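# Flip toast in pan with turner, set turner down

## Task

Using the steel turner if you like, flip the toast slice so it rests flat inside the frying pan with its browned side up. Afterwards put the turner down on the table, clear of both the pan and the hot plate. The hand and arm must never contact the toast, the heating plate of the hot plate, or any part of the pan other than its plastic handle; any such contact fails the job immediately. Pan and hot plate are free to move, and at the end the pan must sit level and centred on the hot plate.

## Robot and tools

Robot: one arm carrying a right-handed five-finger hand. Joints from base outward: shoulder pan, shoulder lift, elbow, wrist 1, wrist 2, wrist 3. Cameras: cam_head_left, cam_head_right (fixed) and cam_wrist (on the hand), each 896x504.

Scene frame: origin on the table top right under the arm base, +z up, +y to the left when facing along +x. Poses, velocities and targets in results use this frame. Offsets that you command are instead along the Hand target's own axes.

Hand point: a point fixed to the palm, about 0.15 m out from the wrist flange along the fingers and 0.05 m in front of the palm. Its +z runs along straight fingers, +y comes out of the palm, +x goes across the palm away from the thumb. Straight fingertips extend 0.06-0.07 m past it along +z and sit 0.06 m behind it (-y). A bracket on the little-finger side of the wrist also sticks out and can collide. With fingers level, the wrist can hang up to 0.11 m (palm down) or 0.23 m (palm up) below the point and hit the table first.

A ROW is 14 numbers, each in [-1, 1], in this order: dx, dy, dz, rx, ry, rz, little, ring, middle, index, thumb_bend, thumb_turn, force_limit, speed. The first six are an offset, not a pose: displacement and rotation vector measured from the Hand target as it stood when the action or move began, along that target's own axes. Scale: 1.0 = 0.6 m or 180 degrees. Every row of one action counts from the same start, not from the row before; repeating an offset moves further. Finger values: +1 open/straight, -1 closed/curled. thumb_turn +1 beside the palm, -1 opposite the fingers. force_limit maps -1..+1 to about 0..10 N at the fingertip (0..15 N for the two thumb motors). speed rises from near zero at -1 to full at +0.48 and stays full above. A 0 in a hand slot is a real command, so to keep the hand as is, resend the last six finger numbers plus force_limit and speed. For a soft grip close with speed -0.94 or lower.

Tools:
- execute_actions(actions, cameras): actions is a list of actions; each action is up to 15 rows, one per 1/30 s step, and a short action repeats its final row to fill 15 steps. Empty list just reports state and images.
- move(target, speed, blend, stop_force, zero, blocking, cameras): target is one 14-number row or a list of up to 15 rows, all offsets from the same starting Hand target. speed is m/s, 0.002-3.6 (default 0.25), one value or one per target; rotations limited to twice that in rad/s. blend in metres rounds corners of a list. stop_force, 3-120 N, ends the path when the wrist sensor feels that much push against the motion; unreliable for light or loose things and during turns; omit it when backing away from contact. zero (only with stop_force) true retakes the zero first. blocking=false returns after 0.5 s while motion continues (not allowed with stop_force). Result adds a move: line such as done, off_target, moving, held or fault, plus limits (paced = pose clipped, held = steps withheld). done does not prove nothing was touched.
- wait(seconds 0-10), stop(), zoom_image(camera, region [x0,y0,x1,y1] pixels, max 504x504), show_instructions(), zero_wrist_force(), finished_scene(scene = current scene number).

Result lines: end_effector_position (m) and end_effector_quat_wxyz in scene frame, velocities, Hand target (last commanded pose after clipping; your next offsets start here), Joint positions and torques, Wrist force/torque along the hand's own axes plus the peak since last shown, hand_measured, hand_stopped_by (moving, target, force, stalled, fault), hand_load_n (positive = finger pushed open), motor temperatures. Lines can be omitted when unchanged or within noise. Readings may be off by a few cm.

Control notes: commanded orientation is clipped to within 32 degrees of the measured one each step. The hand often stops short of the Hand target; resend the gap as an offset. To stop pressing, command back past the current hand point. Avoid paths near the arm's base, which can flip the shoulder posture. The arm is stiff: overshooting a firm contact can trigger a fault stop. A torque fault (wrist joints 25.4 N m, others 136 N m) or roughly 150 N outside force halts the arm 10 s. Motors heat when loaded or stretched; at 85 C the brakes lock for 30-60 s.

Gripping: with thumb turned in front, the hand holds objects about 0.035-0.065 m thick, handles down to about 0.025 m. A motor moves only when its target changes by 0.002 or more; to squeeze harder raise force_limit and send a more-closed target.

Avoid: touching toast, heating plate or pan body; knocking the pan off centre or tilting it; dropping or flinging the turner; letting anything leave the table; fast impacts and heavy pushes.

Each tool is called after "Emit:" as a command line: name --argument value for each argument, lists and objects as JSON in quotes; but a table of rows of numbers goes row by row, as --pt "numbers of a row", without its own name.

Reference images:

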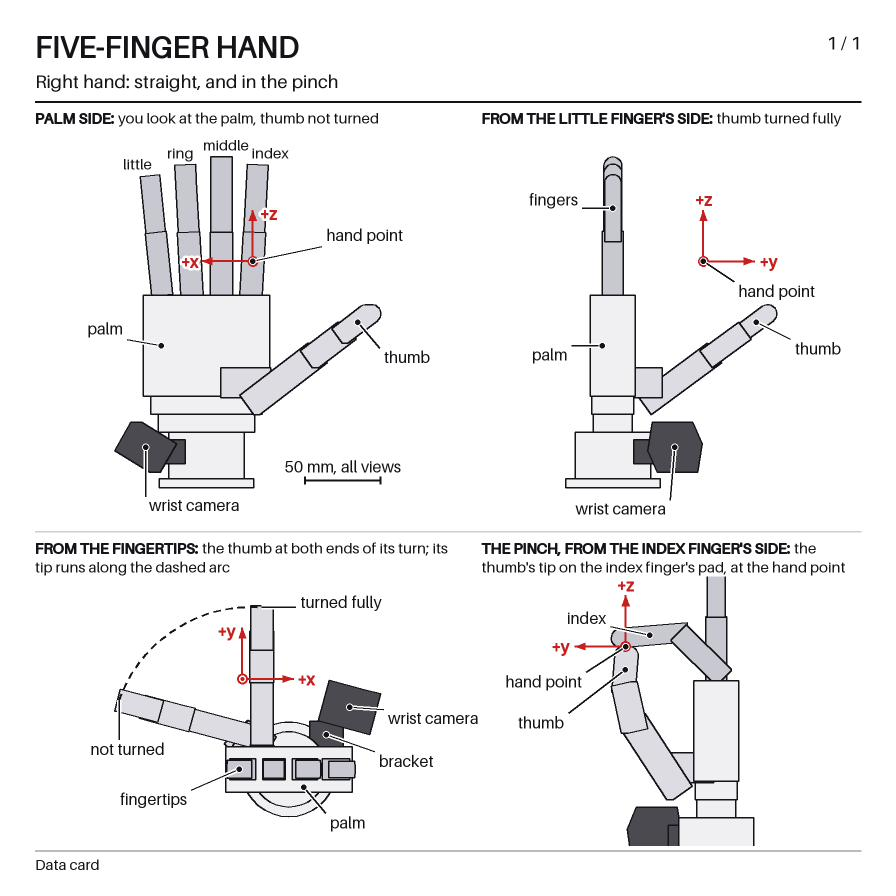

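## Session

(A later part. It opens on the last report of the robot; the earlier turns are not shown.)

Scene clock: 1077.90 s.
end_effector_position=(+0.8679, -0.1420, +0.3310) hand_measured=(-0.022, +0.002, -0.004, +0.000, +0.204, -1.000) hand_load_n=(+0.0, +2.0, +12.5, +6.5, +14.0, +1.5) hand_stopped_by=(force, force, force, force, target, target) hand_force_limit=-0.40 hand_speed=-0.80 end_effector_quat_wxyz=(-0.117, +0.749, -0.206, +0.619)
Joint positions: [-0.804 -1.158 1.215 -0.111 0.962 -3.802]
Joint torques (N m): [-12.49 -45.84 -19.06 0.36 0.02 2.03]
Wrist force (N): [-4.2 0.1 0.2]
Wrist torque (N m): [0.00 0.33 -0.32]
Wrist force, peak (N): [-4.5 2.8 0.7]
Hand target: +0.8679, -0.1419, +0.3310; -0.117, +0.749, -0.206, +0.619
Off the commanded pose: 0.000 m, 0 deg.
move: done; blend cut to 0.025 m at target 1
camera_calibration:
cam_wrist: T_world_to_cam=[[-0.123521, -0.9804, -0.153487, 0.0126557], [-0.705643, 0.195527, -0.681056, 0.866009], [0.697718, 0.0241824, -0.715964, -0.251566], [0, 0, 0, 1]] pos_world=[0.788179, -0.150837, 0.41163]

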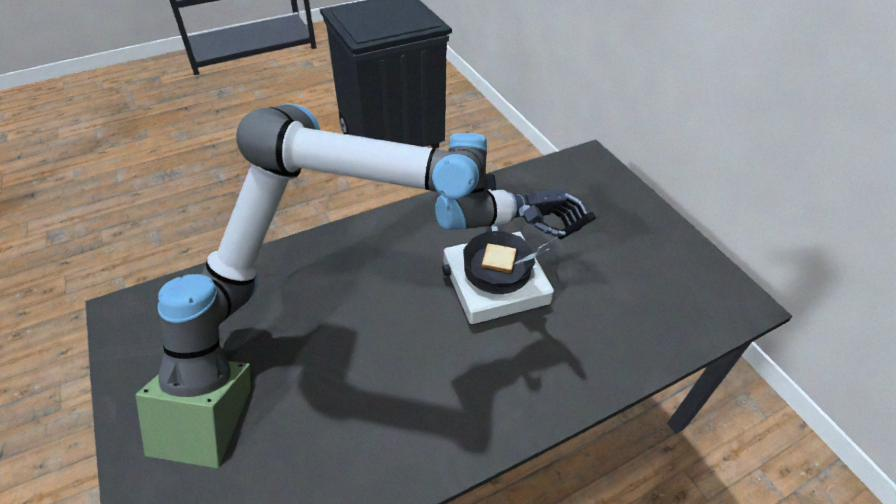

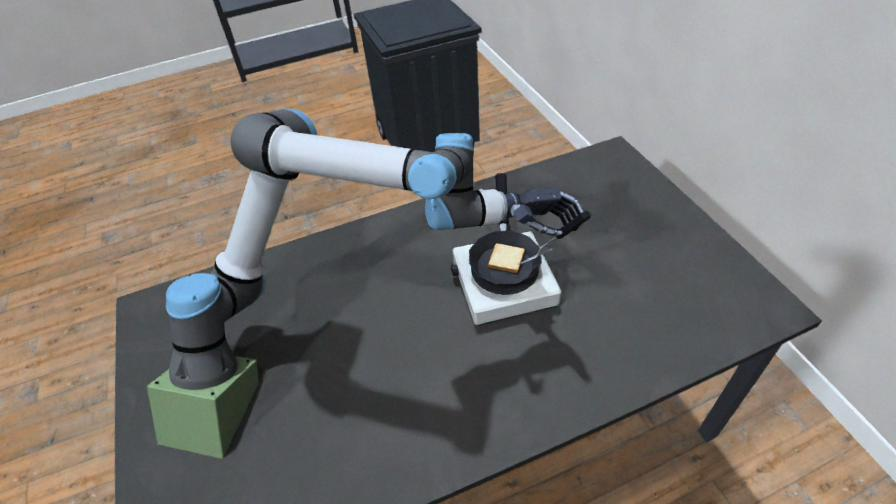

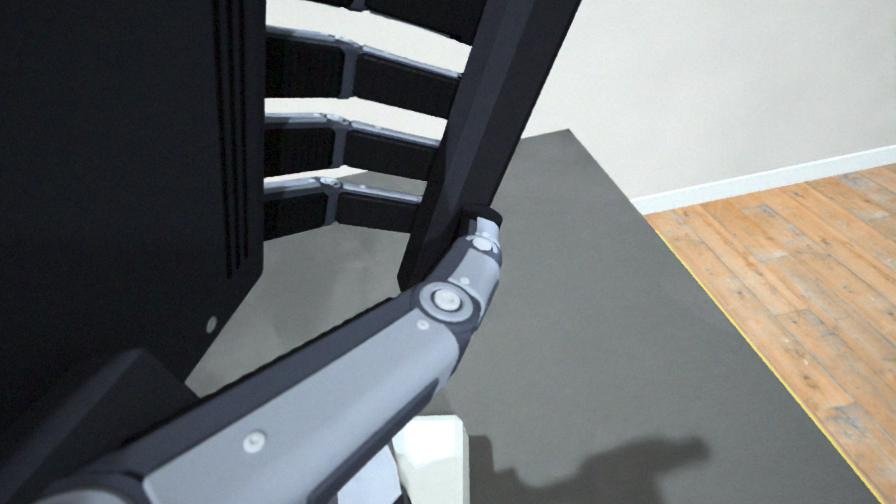

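Emit:
move --target '[-0.0412, 0.045, -0.0268, 0, 0, 0, -0.35, -0.35, -0.4, -0.3, 0.2, -1, -0.4, -0.8]' --speed 0.06 --cameras '["all"]'

Emit:
zoom_image --camera "cam_head_left" --region '[470, 220, 560, 300]'

Emit:
zoom_image --camera "cam_head_right" --region '[470, 220, 560, 300]'

Scene clock: 1104.27 s.
end_effector_position=(+0.8442, -0.1533, +0.3012) hand_measured=(-0.022, +0.002, -0.004, +0.000, +0.204, -1.000) hand_load_n=(+0.0, +2.5, +12.5, +6.5, +14.0, +1.5) hand_stopped_by=(force, force, force, force, target, target) hand_force_limit=-0.40 hand_speed=-0.80 end_effector_quat_wxyz=(-0.117, +0.749, -0.206, +0.619)
Joint positions: [-0.816 -1.184 1.346 -0.218 0.95 -3.801]
Joint torques (N m): [-11.76 -25.38 -18.4 0.2 2.71 1.84]
Wrist force (N): [-4.3 0.3 0.7]
Wrist torque (N m): [-0.01 0.35 -0.30]
Wrist force, peak (N): [-4.8 0.7 0.3]
Hand target: +0.8442, -0.1533, +0.3010; -0.117, +0.749, -0.206, +0.619
Off the commanded pose: 0.000 m, 0 deg.
move: done
camera_calibration:
cam_wrist: T_world_to_cam=[[-0.12306, -0.980478, -0.15336, -0.00633495], [-0.705578, 0.195113, -0.681243, 0.831154], [0.697866, 0.0243739, -0.715814, -0.256232], [0, 0, 0, 1]] pos_world=[0.764479, -0.162135, 0.381832]

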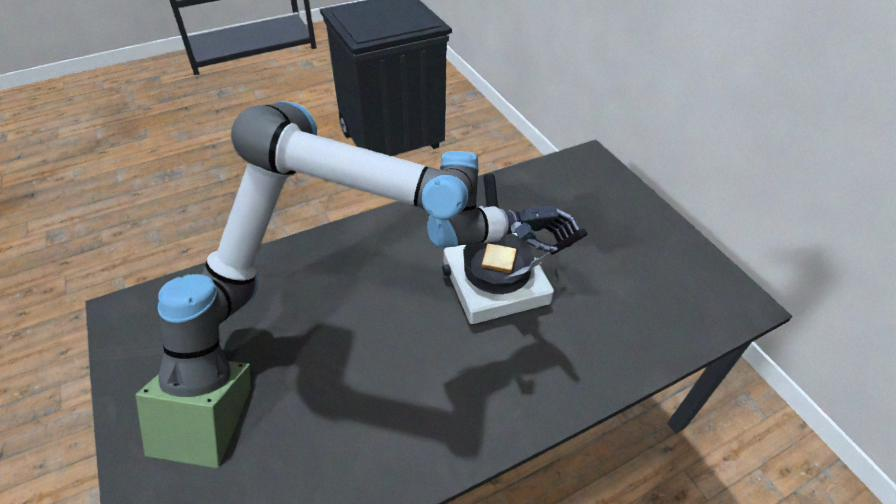

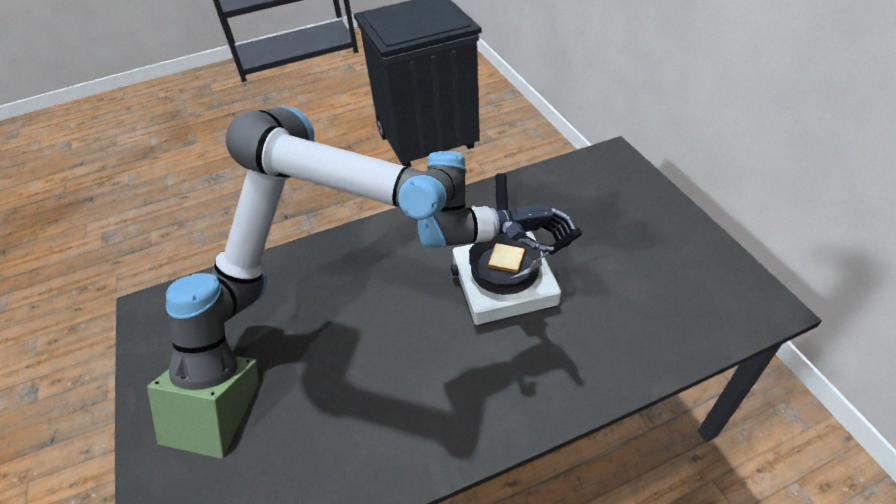

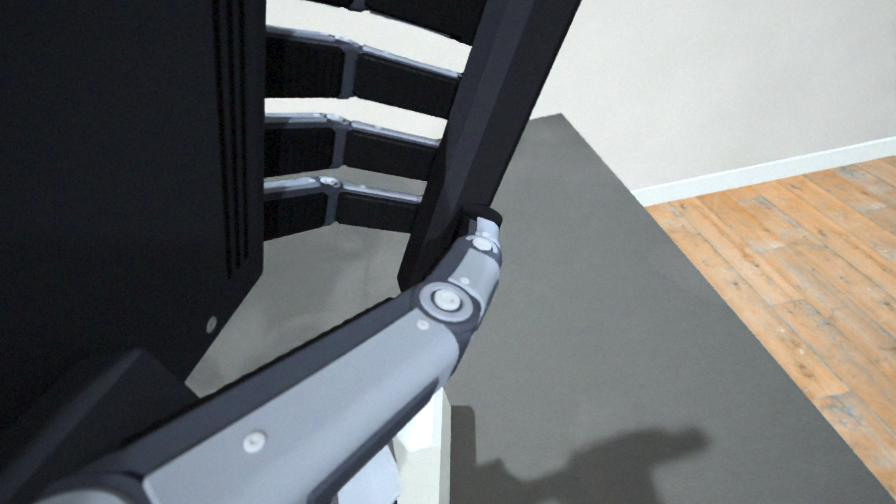

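Scaled by 5.600.

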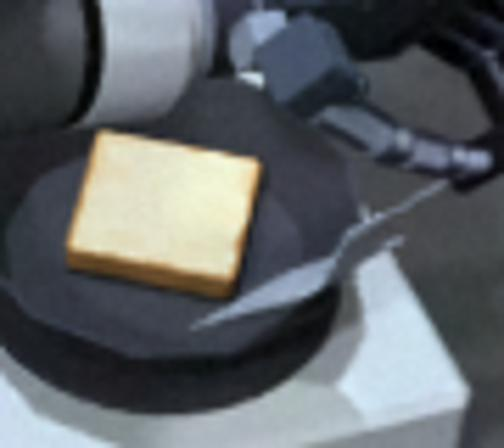

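Scaled by 5.600.

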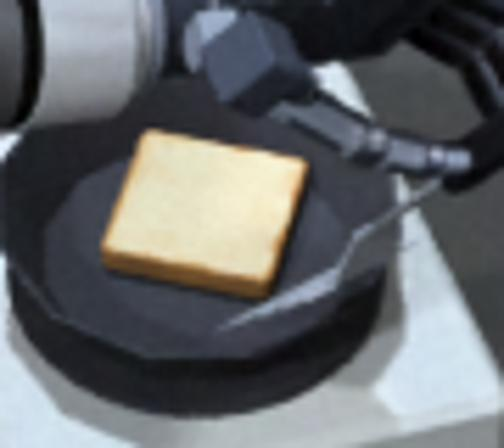

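Emit:
move --target '[-0.0220, 0.01075, 0.0052, 0, 0, 0, -0.35, -0.35, -0.4, -0.3, 0.2, -1, -0.4, -0.8]' --speed 0.03 --cameras '["all"]'

Emit:
zoom_image --camera "cam_head_left" --region '[470, 220, 560, 300]'

Emit:
zoom_image --camera "cam_head_right" --region '[470, 220, 560, 300]'

Scene clock: 1113.50 s.
end_effector_position=(+0.8442, -0.1534, +0.2857) hand_measured=(-0.022, +0.002, -0.004, +0.000, +0.204, -1.000) hand_load_n=(+0.0, +2.5, +12.5, +6.5, +14.0, +2.0) hand_stopped_by=(force, force, force, force, target, target) hand_force_limit=-0.40 hand_speed=-0.80 end_effector_quat_wxyz=(-0.117, +0.749, -0.206, +0.619)
Joint positions: [-0.803 -1.175 1.368 -0.249 0.963 -3.802]
Joint torques (N m): [-23.06 -39.51 -28.11 1.22 -0.09 -1.64]
Wrist force (N): [-4.1 0.1 0.4]
Wrist torque (N m): [-0.02 0.34 -0.32]
Wrist force, peak (N): [-4.5 0.2 0.7]
Hand target: +0.8442, -0.1533, +0.2860; -0.117, +0.749, -0.206, +0.619
Off the commanded pose: 0.000 m, 0 deg.
move: done
camera_calibration:
cam_wrist: T_world_to_cam=[[-0.123248, -0.980437, -0.15347, -0.00862069], [-0.705745, 0.195317, -0.681011, 0.820689], [0.697663, 0.0243773, -0.716011, -0.267098], [0, 0, 0, 1]] pos_world=[0.764479, -0.162236, 0.36633]

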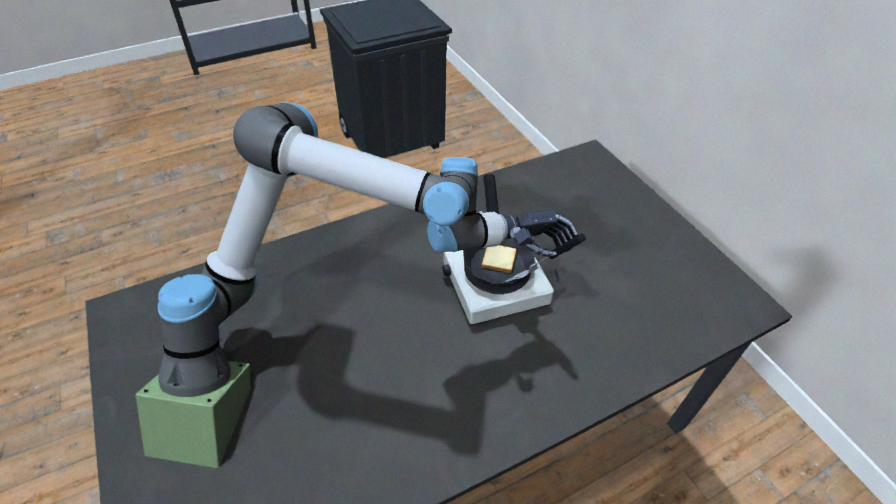

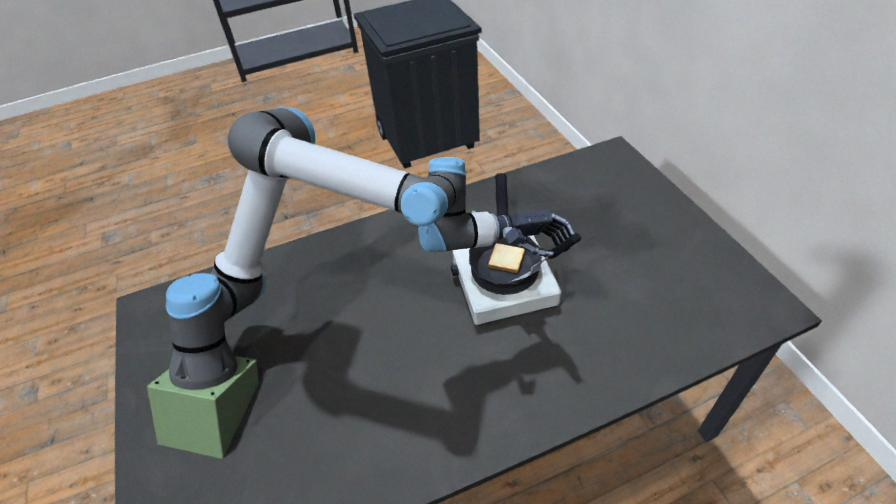

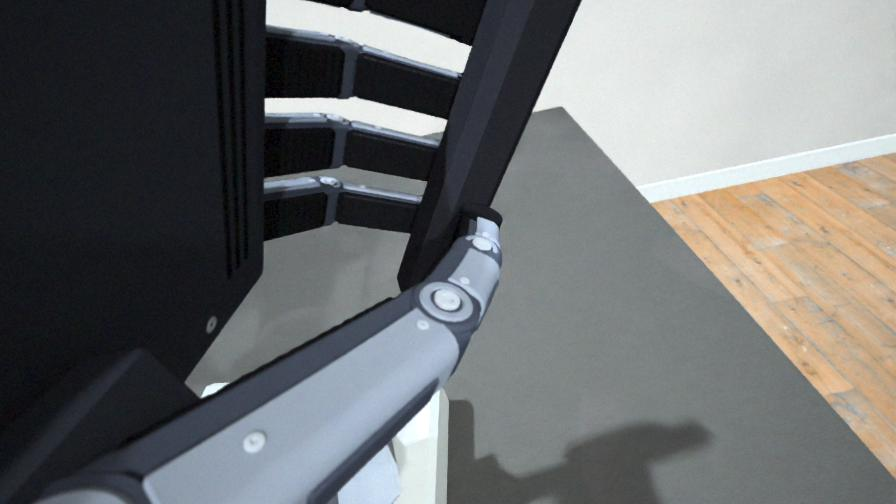

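Scaled by 5.600.

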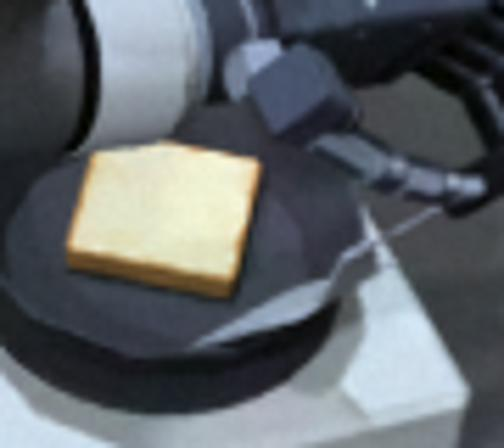

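Scaled by 5.600.

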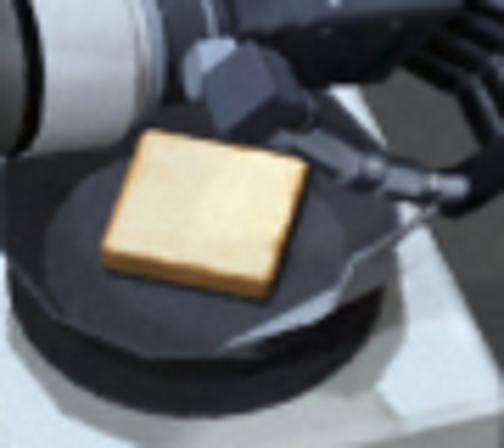

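Emit:
move --target '[-0.00733, 0.00358, 0.00172, 0, 0, 0, -0.35, -0.35, -0.4, -0.3, 0.2, -1, -0.4, -0.8]' --speed 0.02 --cameras '[]'

Emit:
move --target '[-0.0044, 0.00215, 0.00103, 0, 0, 0, -0.35, -0.35, -0.4, -0.3, 0.2, -1, -0.4, -0.8]' --speed 0.02 --cameras '["all"]'

Scene clock: 1118.00 s.
end_effector_position=(+0.8442, -0.1533, +0.2809) hand_measured=(-0.022, +0.002, -0.004, +0.000, +0.204, -1.000) hand_load_n=(+0.0, +3.0, +12.5, +6.0, +14.5, +1.5) hand_stopped_by=(force, force, force, force, target, target) hand_force_limit=-0.40 hand_speed=-0.80 end_effector_quat_wxyz=(-0.117, +0.749, -0.206, +0.619)
Joint positions: [-0.799 -1.172 1.375 -0.259 0.967 -3.802]
Joint torques (N m): [-17.78 -26.96 -22.23 -1.66 1.72 -2.28]
Wrist force (N): [-3.9 -0.4 0.1]
Wrist torque (N m): [0.01 0.29 -0.22]
Wrist force, peak (N): [-4.4 0.2 0.5]
Hand target: +0.8442, -0.1533, +0.2810; -0.117, +0.749, -0.206, +0.619
Off the commanded pose: 0.000 m, 0 deg.
move: done
No camera images: "cameras" was empty.

Scene clock: 1118.70 s.
end_effector_position=(+0.8442, -0.1533, +0.2779) hand_measured=(-0.022, +0.002, -0.004, +0.000, +0.204, -1.000) hand_load_n=(+0.0, +3.0, +13.0, +6.0, +15.0, +1.0) hand_stopped_by=(force, force, force, force, target, target) hand_force_limit=-0.40 hand_speed=-0.80 end_effector_quat_wxyz=(-0.117, +0.749, -0.206, +0.619)
Joint positions: [-0.796 -1.17 1.379 -0.264 0.969 -3.803]
Joint torques (N m): [-15.44 -26.14 -18.94 -2.48 2.29 -2.28]
Wrist force (N): [-3.5 -0.8 0.0]
Wrist torque (N m): [-0.01 0.23 -0.18]
Wrist force, peak (N): [-4.0 -0.6 0.1]
Hand target: +0.8442, -0.1533, +0.2779; -0.117, +0.749, -0.206, +0.619
Off the commanded pose: 0.000 m, 0 deg.
move: done
camera_calibration:
cam_wrist: T_world_to_cam=[[-0.123168, -0.980435, -0.15355, -0.00975181], [-0.70571, 0.195317, -0.681047, 0.815344], [0.697713, 0.0244789, -0.71596, -0.272725], [0, 0, 0, 1]] pos_world=[0.764479, -0.162135, 0.35853]

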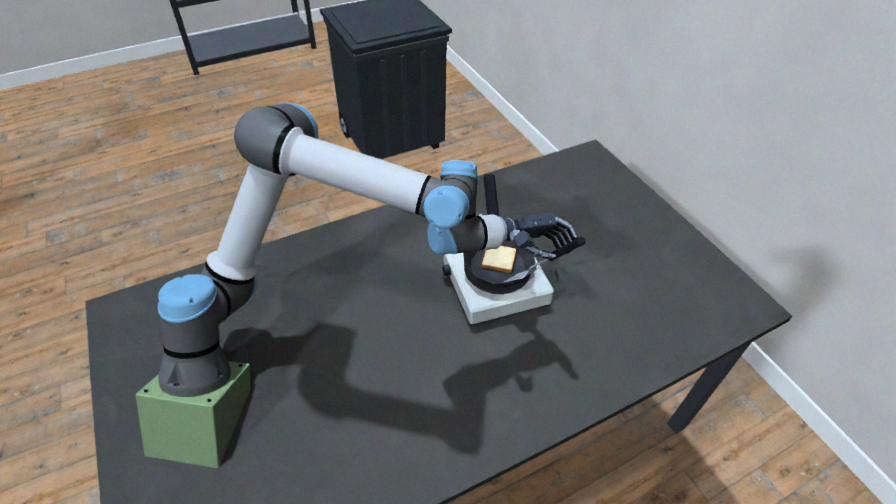

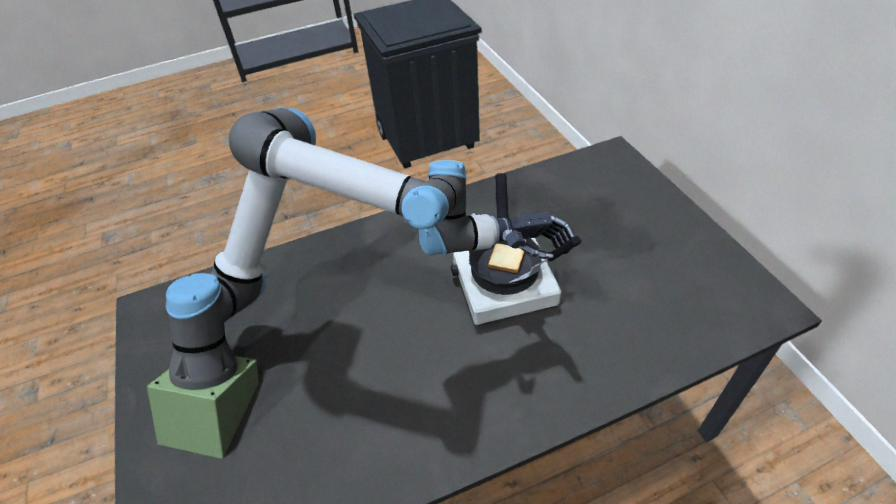

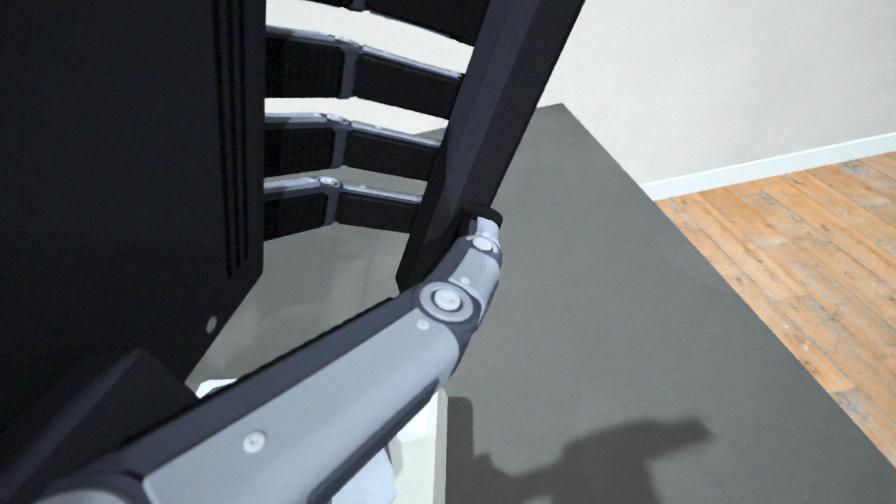

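Emit:
move --target '[-0.0363, 0.0362, 0.0045, 0, -0.01727, 0.0644, -0.35, -0.35, -0.4, -0.3, 0.2, -1, -0.4, -0.8]' --speed 0.03 --cameras '["all"]'

Emit:
zoom_image --camera "cam_head_left" --region '[460, 215, 550, 300]'

Emit:
zoom_image --camera "cam_head_right" --region '[460, 215, 550, 300]'

Scene clock: 1127.67 s.
end_effector_position=(+0.8400, -0.1630, +0.2488) hand_measured=(-0.022, +0.002, -0.004, +0.000, +0.204, -1.000) hand_load_n=(+0.0, +1.5, +12.5, +7.0, +14.5, +2.0) hand_stopped_by=(force, force, force, force, target, target) hand_force_limit=-0.40 hand_speed=-0.80 end_effector_quat_wxyz=(-0.184, +0.741, -0.277, +0.583)
Joint positions: [-0.822 -1.117 1.357 -0.26 0.898 -3.62]
Joint torques (N m): [-20.18 -38.76 -21.34 -3.31 1.83 -2.48]
Wrist force (N): [-2.6 0.5 0.4]
Wrist torque (N m): [0.09 0.35 -0.16]
Wrist force, peak (N): [-4.8 -0.9 0.0]
Hand target: +0.8400, -0.1630, +0.2489; -0.184, +0.741, -0.277, +0.584
Off the commanded pose: 0.000 m, 0 deg.
move: done
camera_calibration:
cam_wrist: T_world_to_cam=[[-0.148865, -0.926036, -0.346838, 0.0542329], [-0.721416, 0.341591, -0.602391, 0.811922], [0.676312, 0.160539, -0.718908, -0.249541], [0, 0, 0, 1]] pos_world=[0.762575, -0.187063, 0.328507]

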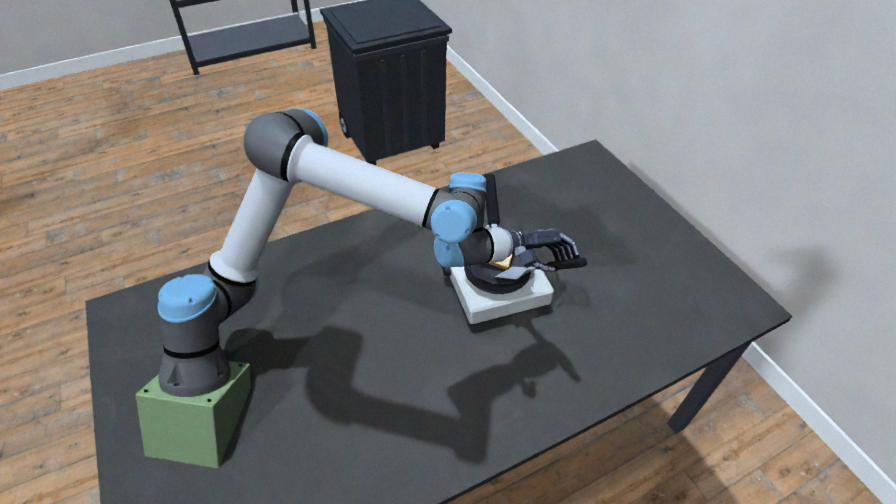

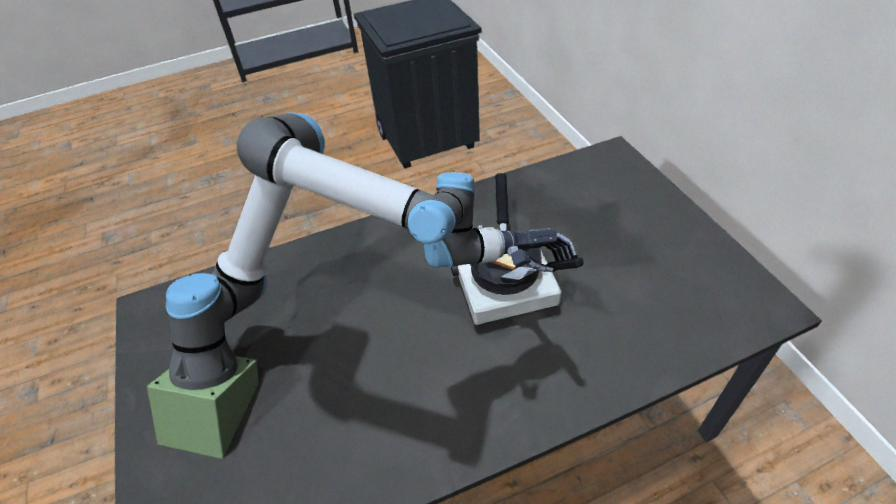

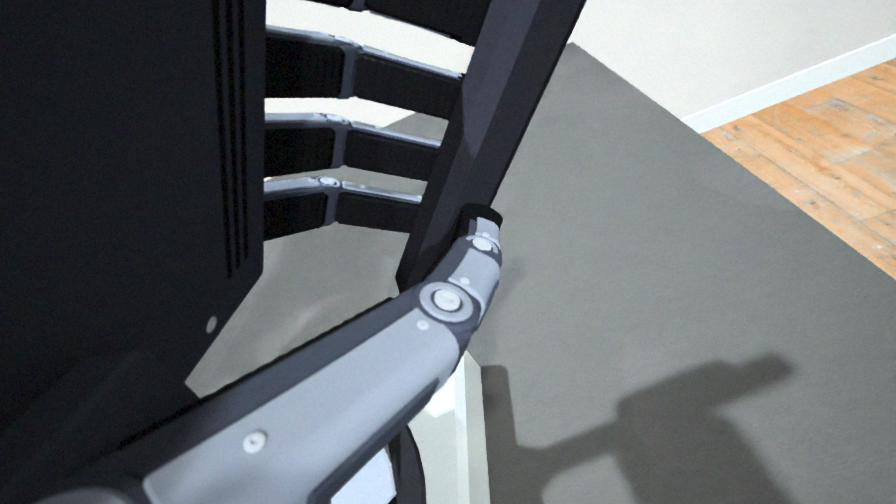

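Scaled by 5.600.

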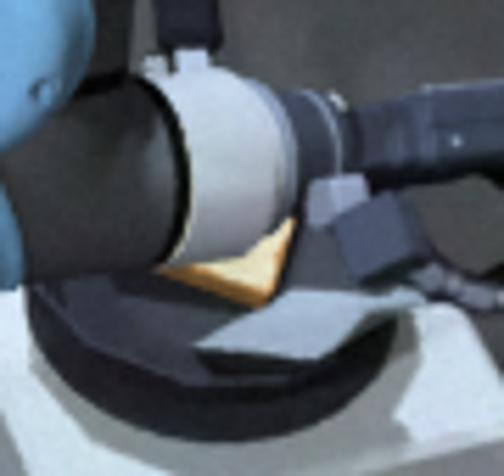

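Scaled by 5.600.

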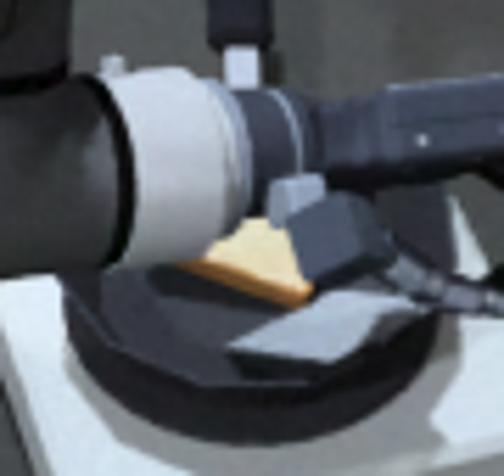

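Emit:
move --pt "0.0115 0.003 0.0013 0 0 0 -0.35 -0.35 -0.4 -0.3 0.2 -1 -0.4 -0.8" --pt "0.0117 -0.0075 0.026 0 0 0 -0.35 -0.35 -0.4 -0.3 0.2 -1 -0.4 -0.8" --pt "0 -0.0103 0.0247 0 0 0 -0.35 -0.35 -0.4 -0.3 0.2 -1 -0.4 -0.8" --pt "-0.028 0.018 0.0285 0 -0.0115 0.0429 -0.35 -0.35 -0.4 -0.3 0.2 -1 -0.4 -0.8" --speed 0.03 --cameras '["all"]'

Emit:
zoom_image --camera "cam_head_left" --region '[460, 215, 550, 300]'

Emit:
zoom_image --camera "cam_head_right" --region '[460, 215, 550, 300]'

Scene clock: 1143.20 s.
end_effector_position=(+0.8516, -0.1618, +0.2253) hand_measured=(-0.022, +0.002, -0.004, +0.000, +0.204, -1.000) hand_load_n=(+0.0, +1.5, +12.5, +7.0, +14.5, +1.5) hand_stopped_by=(force, force, force, force, target, target) hand_force_limit=-0.40 hand_speed=-0.80 end_effector_quat_wxyz=(-0.228, +0.731, -0.323, +0.556)
Joint positions: [-0.812 -1.056 1.301 -0.245 0.875 -3.498]
Joint torques (N m): [-23.4 -40.41 -24.58 -2.35 1.78 -2.3]
Wrist force (N): [-2.5 0.3 0.3]
Wrist torque (N m): [0.05 0.34 -0.12]
Wrist force, peak (N): [-4.4 0.7 0.8]
Hand target: +0.8517, -0.1617, +0.2254; -0.228, +0.731, -0.323, +0.556
Off the commanded pose: 0.000 m, 0 deg.
move: done
camera_calibration:
cam_wrist: T_world_to_cam=[[-0.168533, -0.868139, -0.466831, 0.102185], [-0.7288, 0.428623, -0.533978, 0.810683], [0.663662, 0.250234, -0.704937, -0.252402], [0, 0, 0, 1]] pos_world=[0.775557, -0.195607, 0.302662]

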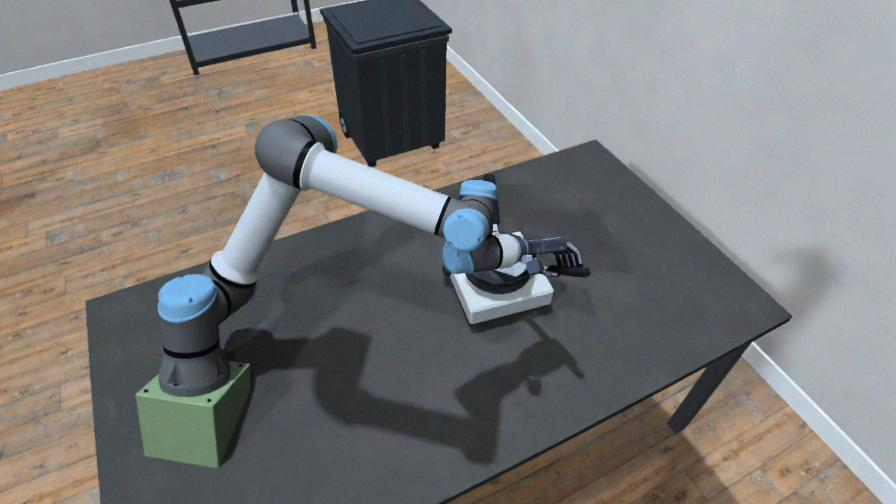

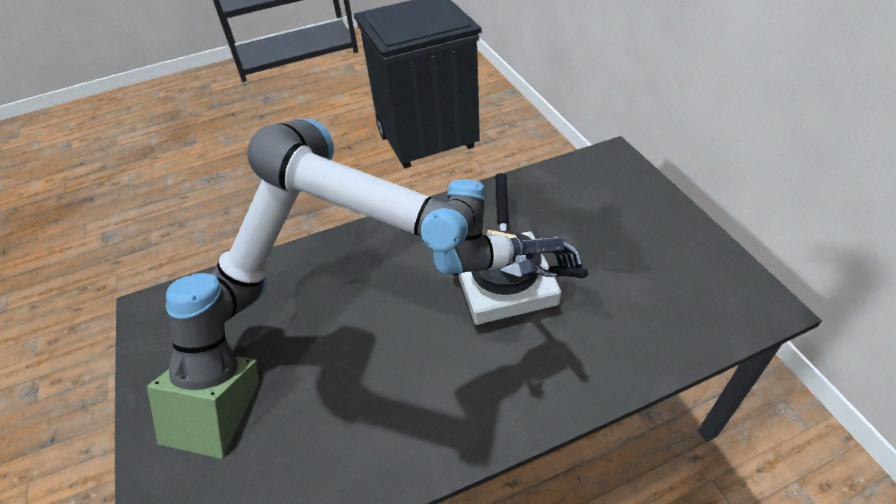

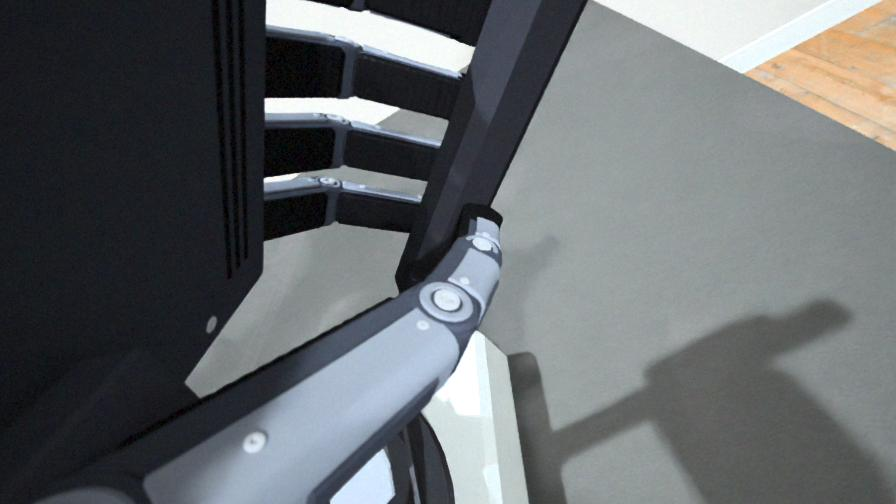

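Scaled by 5.600.

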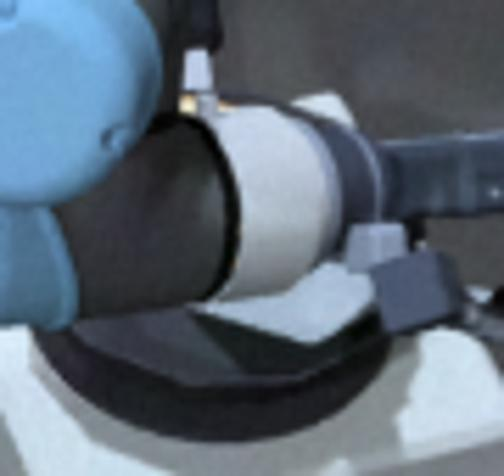

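Scaled by 5.600.

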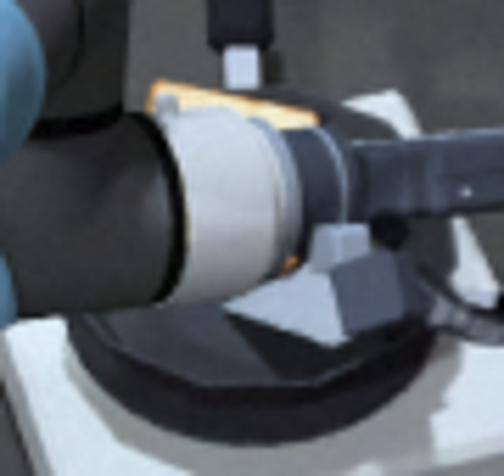

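Emit:
move --pt "0.0616 -0.0516 -0.0218 0 0 0 -0.35 -0.35 -0.4 -0.3 0.2 -1 -0.4 -0.8" --pt "0.18 0.05 0.05 0 0 0 -0.35 -0.35 -0.4 -0.3 0.2 -1 -0.4 -0.8" --speed 0.12 --blend 0.03 --cameras '["all"]'

Emit:
zoom_image --camera "cam_head_left" --region '[450, 200, 560, 310]'

Emit:
zoom_image --camera "cam_head_right" --region '[450, 200, 560, 310]'

Scene clock: 1157.13 s.
end_effector_position=(+0.8924, -0.2616, +0.2682) hand_measured=(-0.022, +0.002, -0.004, +0.000, +0.204, -1.000) hand_load_n=(+0.5, +2.0, +12.5, +6.5, +14.5, +1.5) hand_stopped_by=(force, force, force, force, target, target) hand_force_limit=-0.40 hand_speed=-0.80 end_effector_quat_wxyz=(-0.228, +0.731, -0.323, +0.556)
Joint positions: [-0.91 -0.84 0.922 -0.082 0.777 -3.498]
Joint torques (N m): [-17.67 -41.94 -26.21 -3.43 2.46 -2.12]
Wrist force (N): [-3.8 1.5 0.6]
Wrist torque (N m): [0.07 0.31 -0.37]
Wrist force, peak (N): [-4.7 1.6 1.1]
Hand target: +0.8925, -0.2615, +0.2682; -0.228, +0.731, -0.323, +0.556
Off the commanded pose: 0.000 m, 0 deg.
move: done; blend cut to 0.025 m at target 1
camera_calibration:
cam_wrist: T_world_to_cam=[[-0.168644, -0.868271, -0.466545, 0.0424009], [-0.728772, 0.42853, -0.534091, 0.906091], [0.663664, 0.249933, -0.705041, -0.224319], [0, 0, 0, 1]] pos_world=[0.816357, -0.295407, 0.345563]

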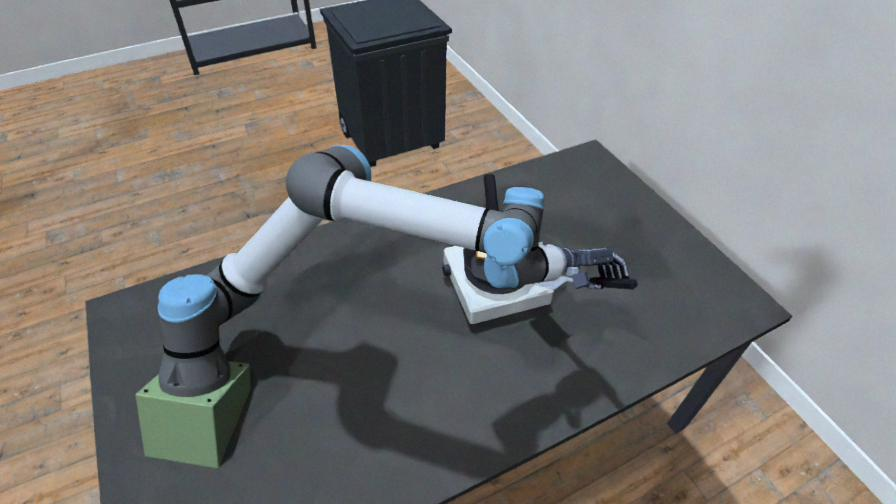

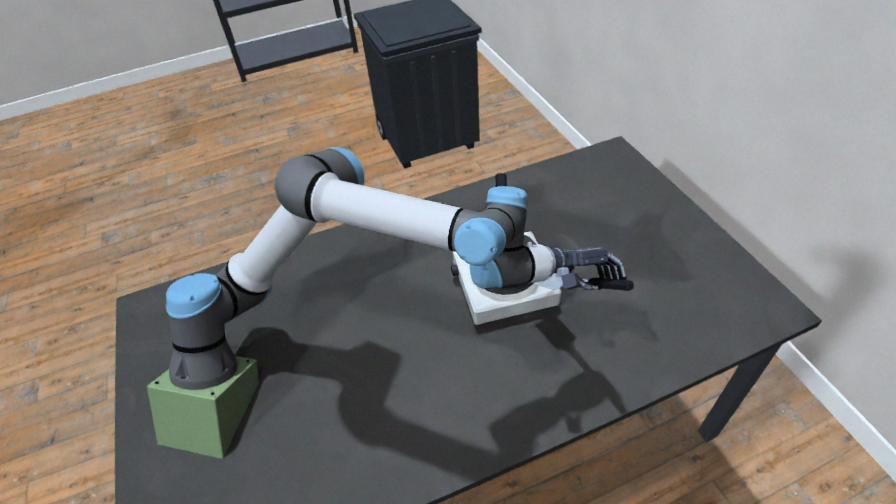

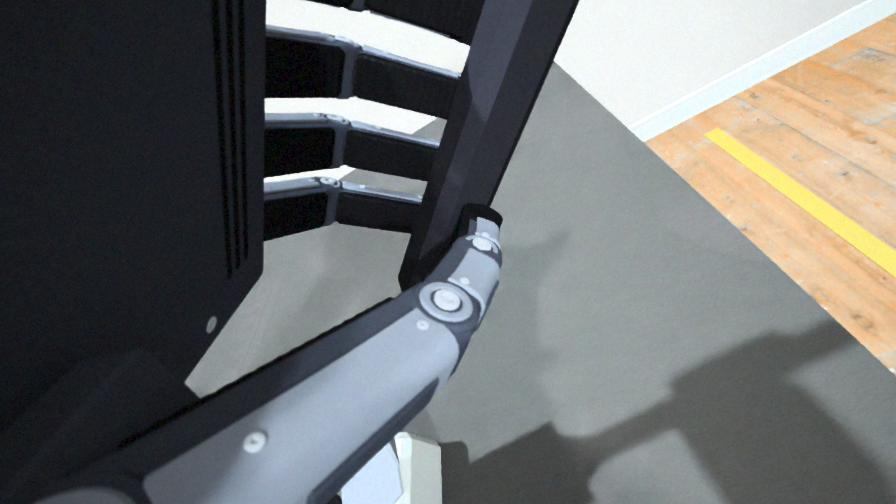

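Scaled by 4.582.

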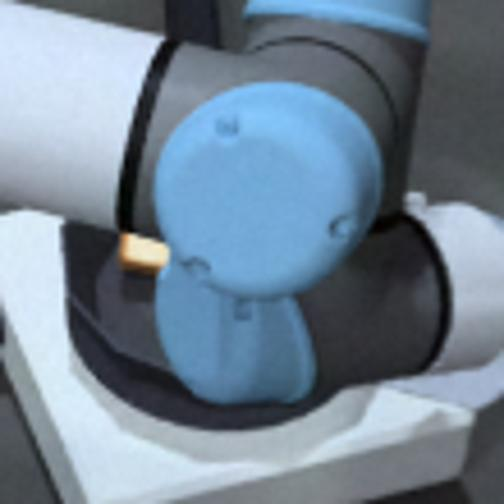

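Scaled by 4.582.

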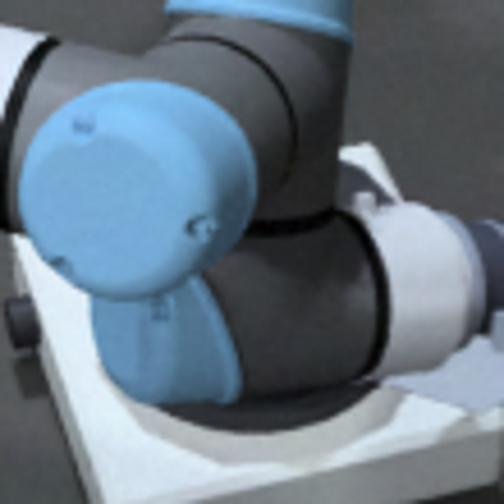

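Emit:
move --pt "0.1109 -0.1154 -0.0462 0 0 0 -0.35 -0.35 -0.4 -0.3 0.2 -1 -0.4 -0.8" --pt "-0.1175 -0.1272 -0.5152 -0.1564 0.3555 0.2925 -0.35 -0.35 -0.4 -0.3 0.2 -1 -0.4 -0.8" --speed 0.2 --blend 0.03 --cameras '["all"]'

Emit:
zoom_image --camera "cam_head_left" --region '[450, 200, 560, 310]'

Emit:
zoom_image --camera "cam_head_right" --region '[450, 200, 560, 310]'

Scene clock: 1173.80 s.
end_effector_position=(+0.6002, -0.1497, +0.3597) hand_measured=(-0.022, +0.002, -0.004, +0.000, +0.204, -1.000) hand_load_n=(+0.0, +2.5, +12.0, +6.0, +14.5, +1.5) hand_stopped_by=(force, force, force, force, target, target) hand_force_limit=-0.40 hand_speed=-0.80 end_effector_quat_wxyz=(+0.070, -0.163, +0.777, -0.605)
Joint positions: [-0.803 -1.475 1.498 0.546 1.926 -2.564]
Joint torques (N m): [-19.49 -10.42 -26.13 0.11 1.87 1.42]
Wrist force (N): [-1.3 2.4 0.0]
Wrist torque (N m): [0.19 0.19 -0.25]
Wrist force, peak (N): [-5.6 3.1 1.3]
Hand target: +0.6001, -0.1498, +0.3597; +0.070, -0.163, +0.777, -0.605
Off the commanded pose: 0.000 m, 0 deg.
move: done
camera_calibration:
cam_wrist: T_world_to_cam=[[-0.436373, 0.117304, -0.892087, 0.594279], [0.530143, 0.834611, -0.149579, -0.13903], [0.726999, -0.538205, -0.426389, -0.250003], [0, 0, 0, 1]] pos_world=[0.514785, -0.0882288, 0.402754]

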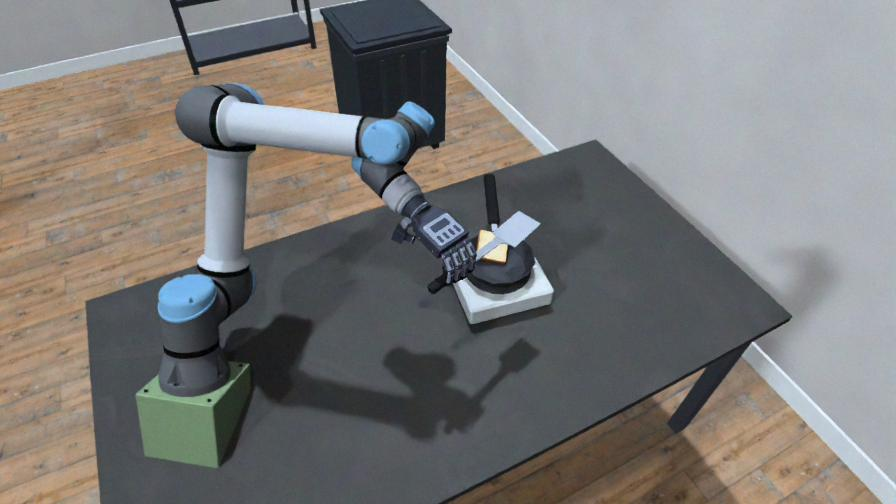

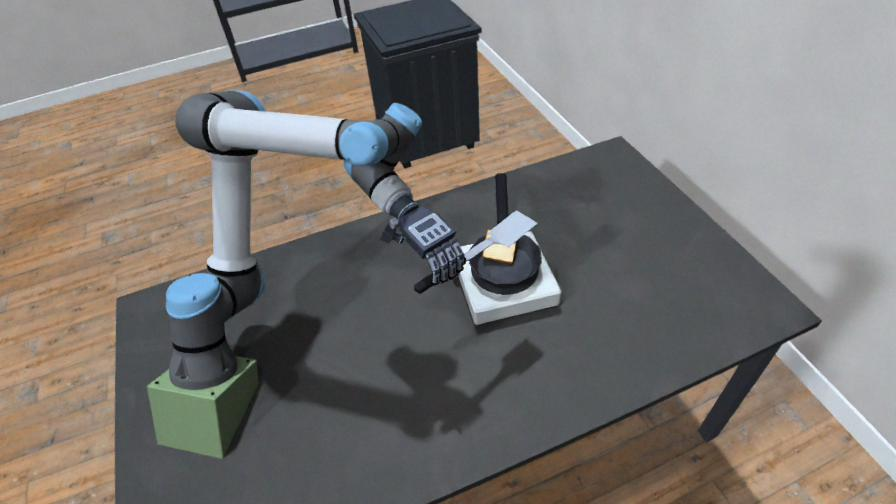

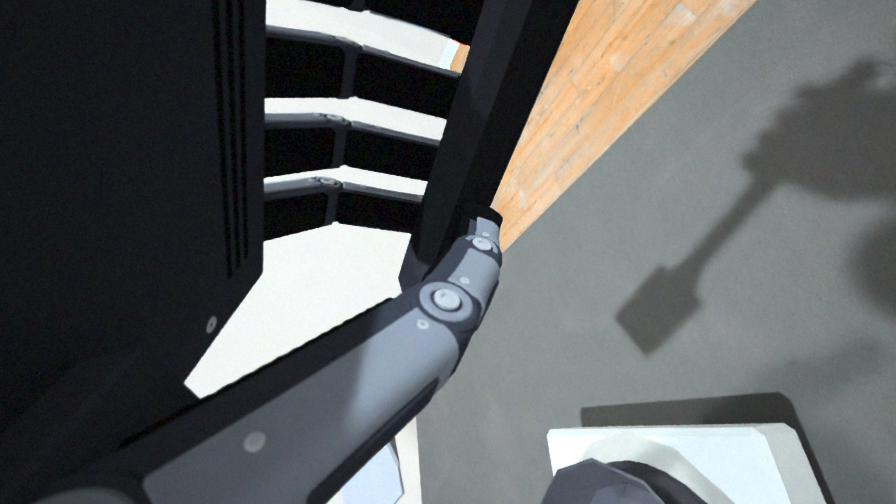

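Scaled by 4.582.

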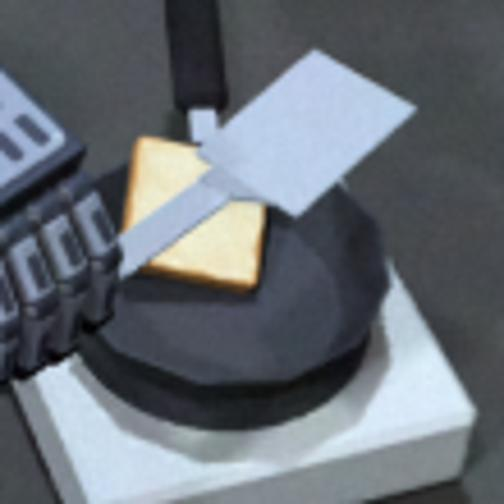

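Scaled by 4.582.

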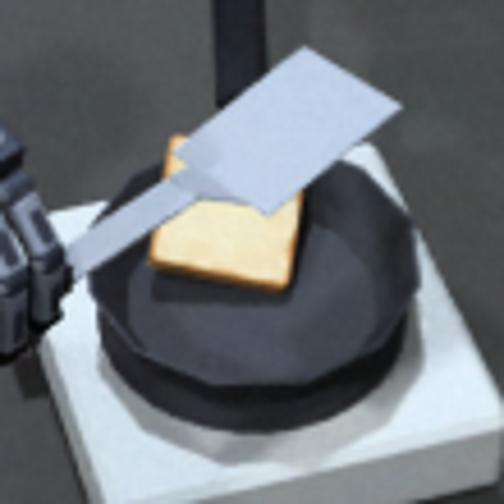

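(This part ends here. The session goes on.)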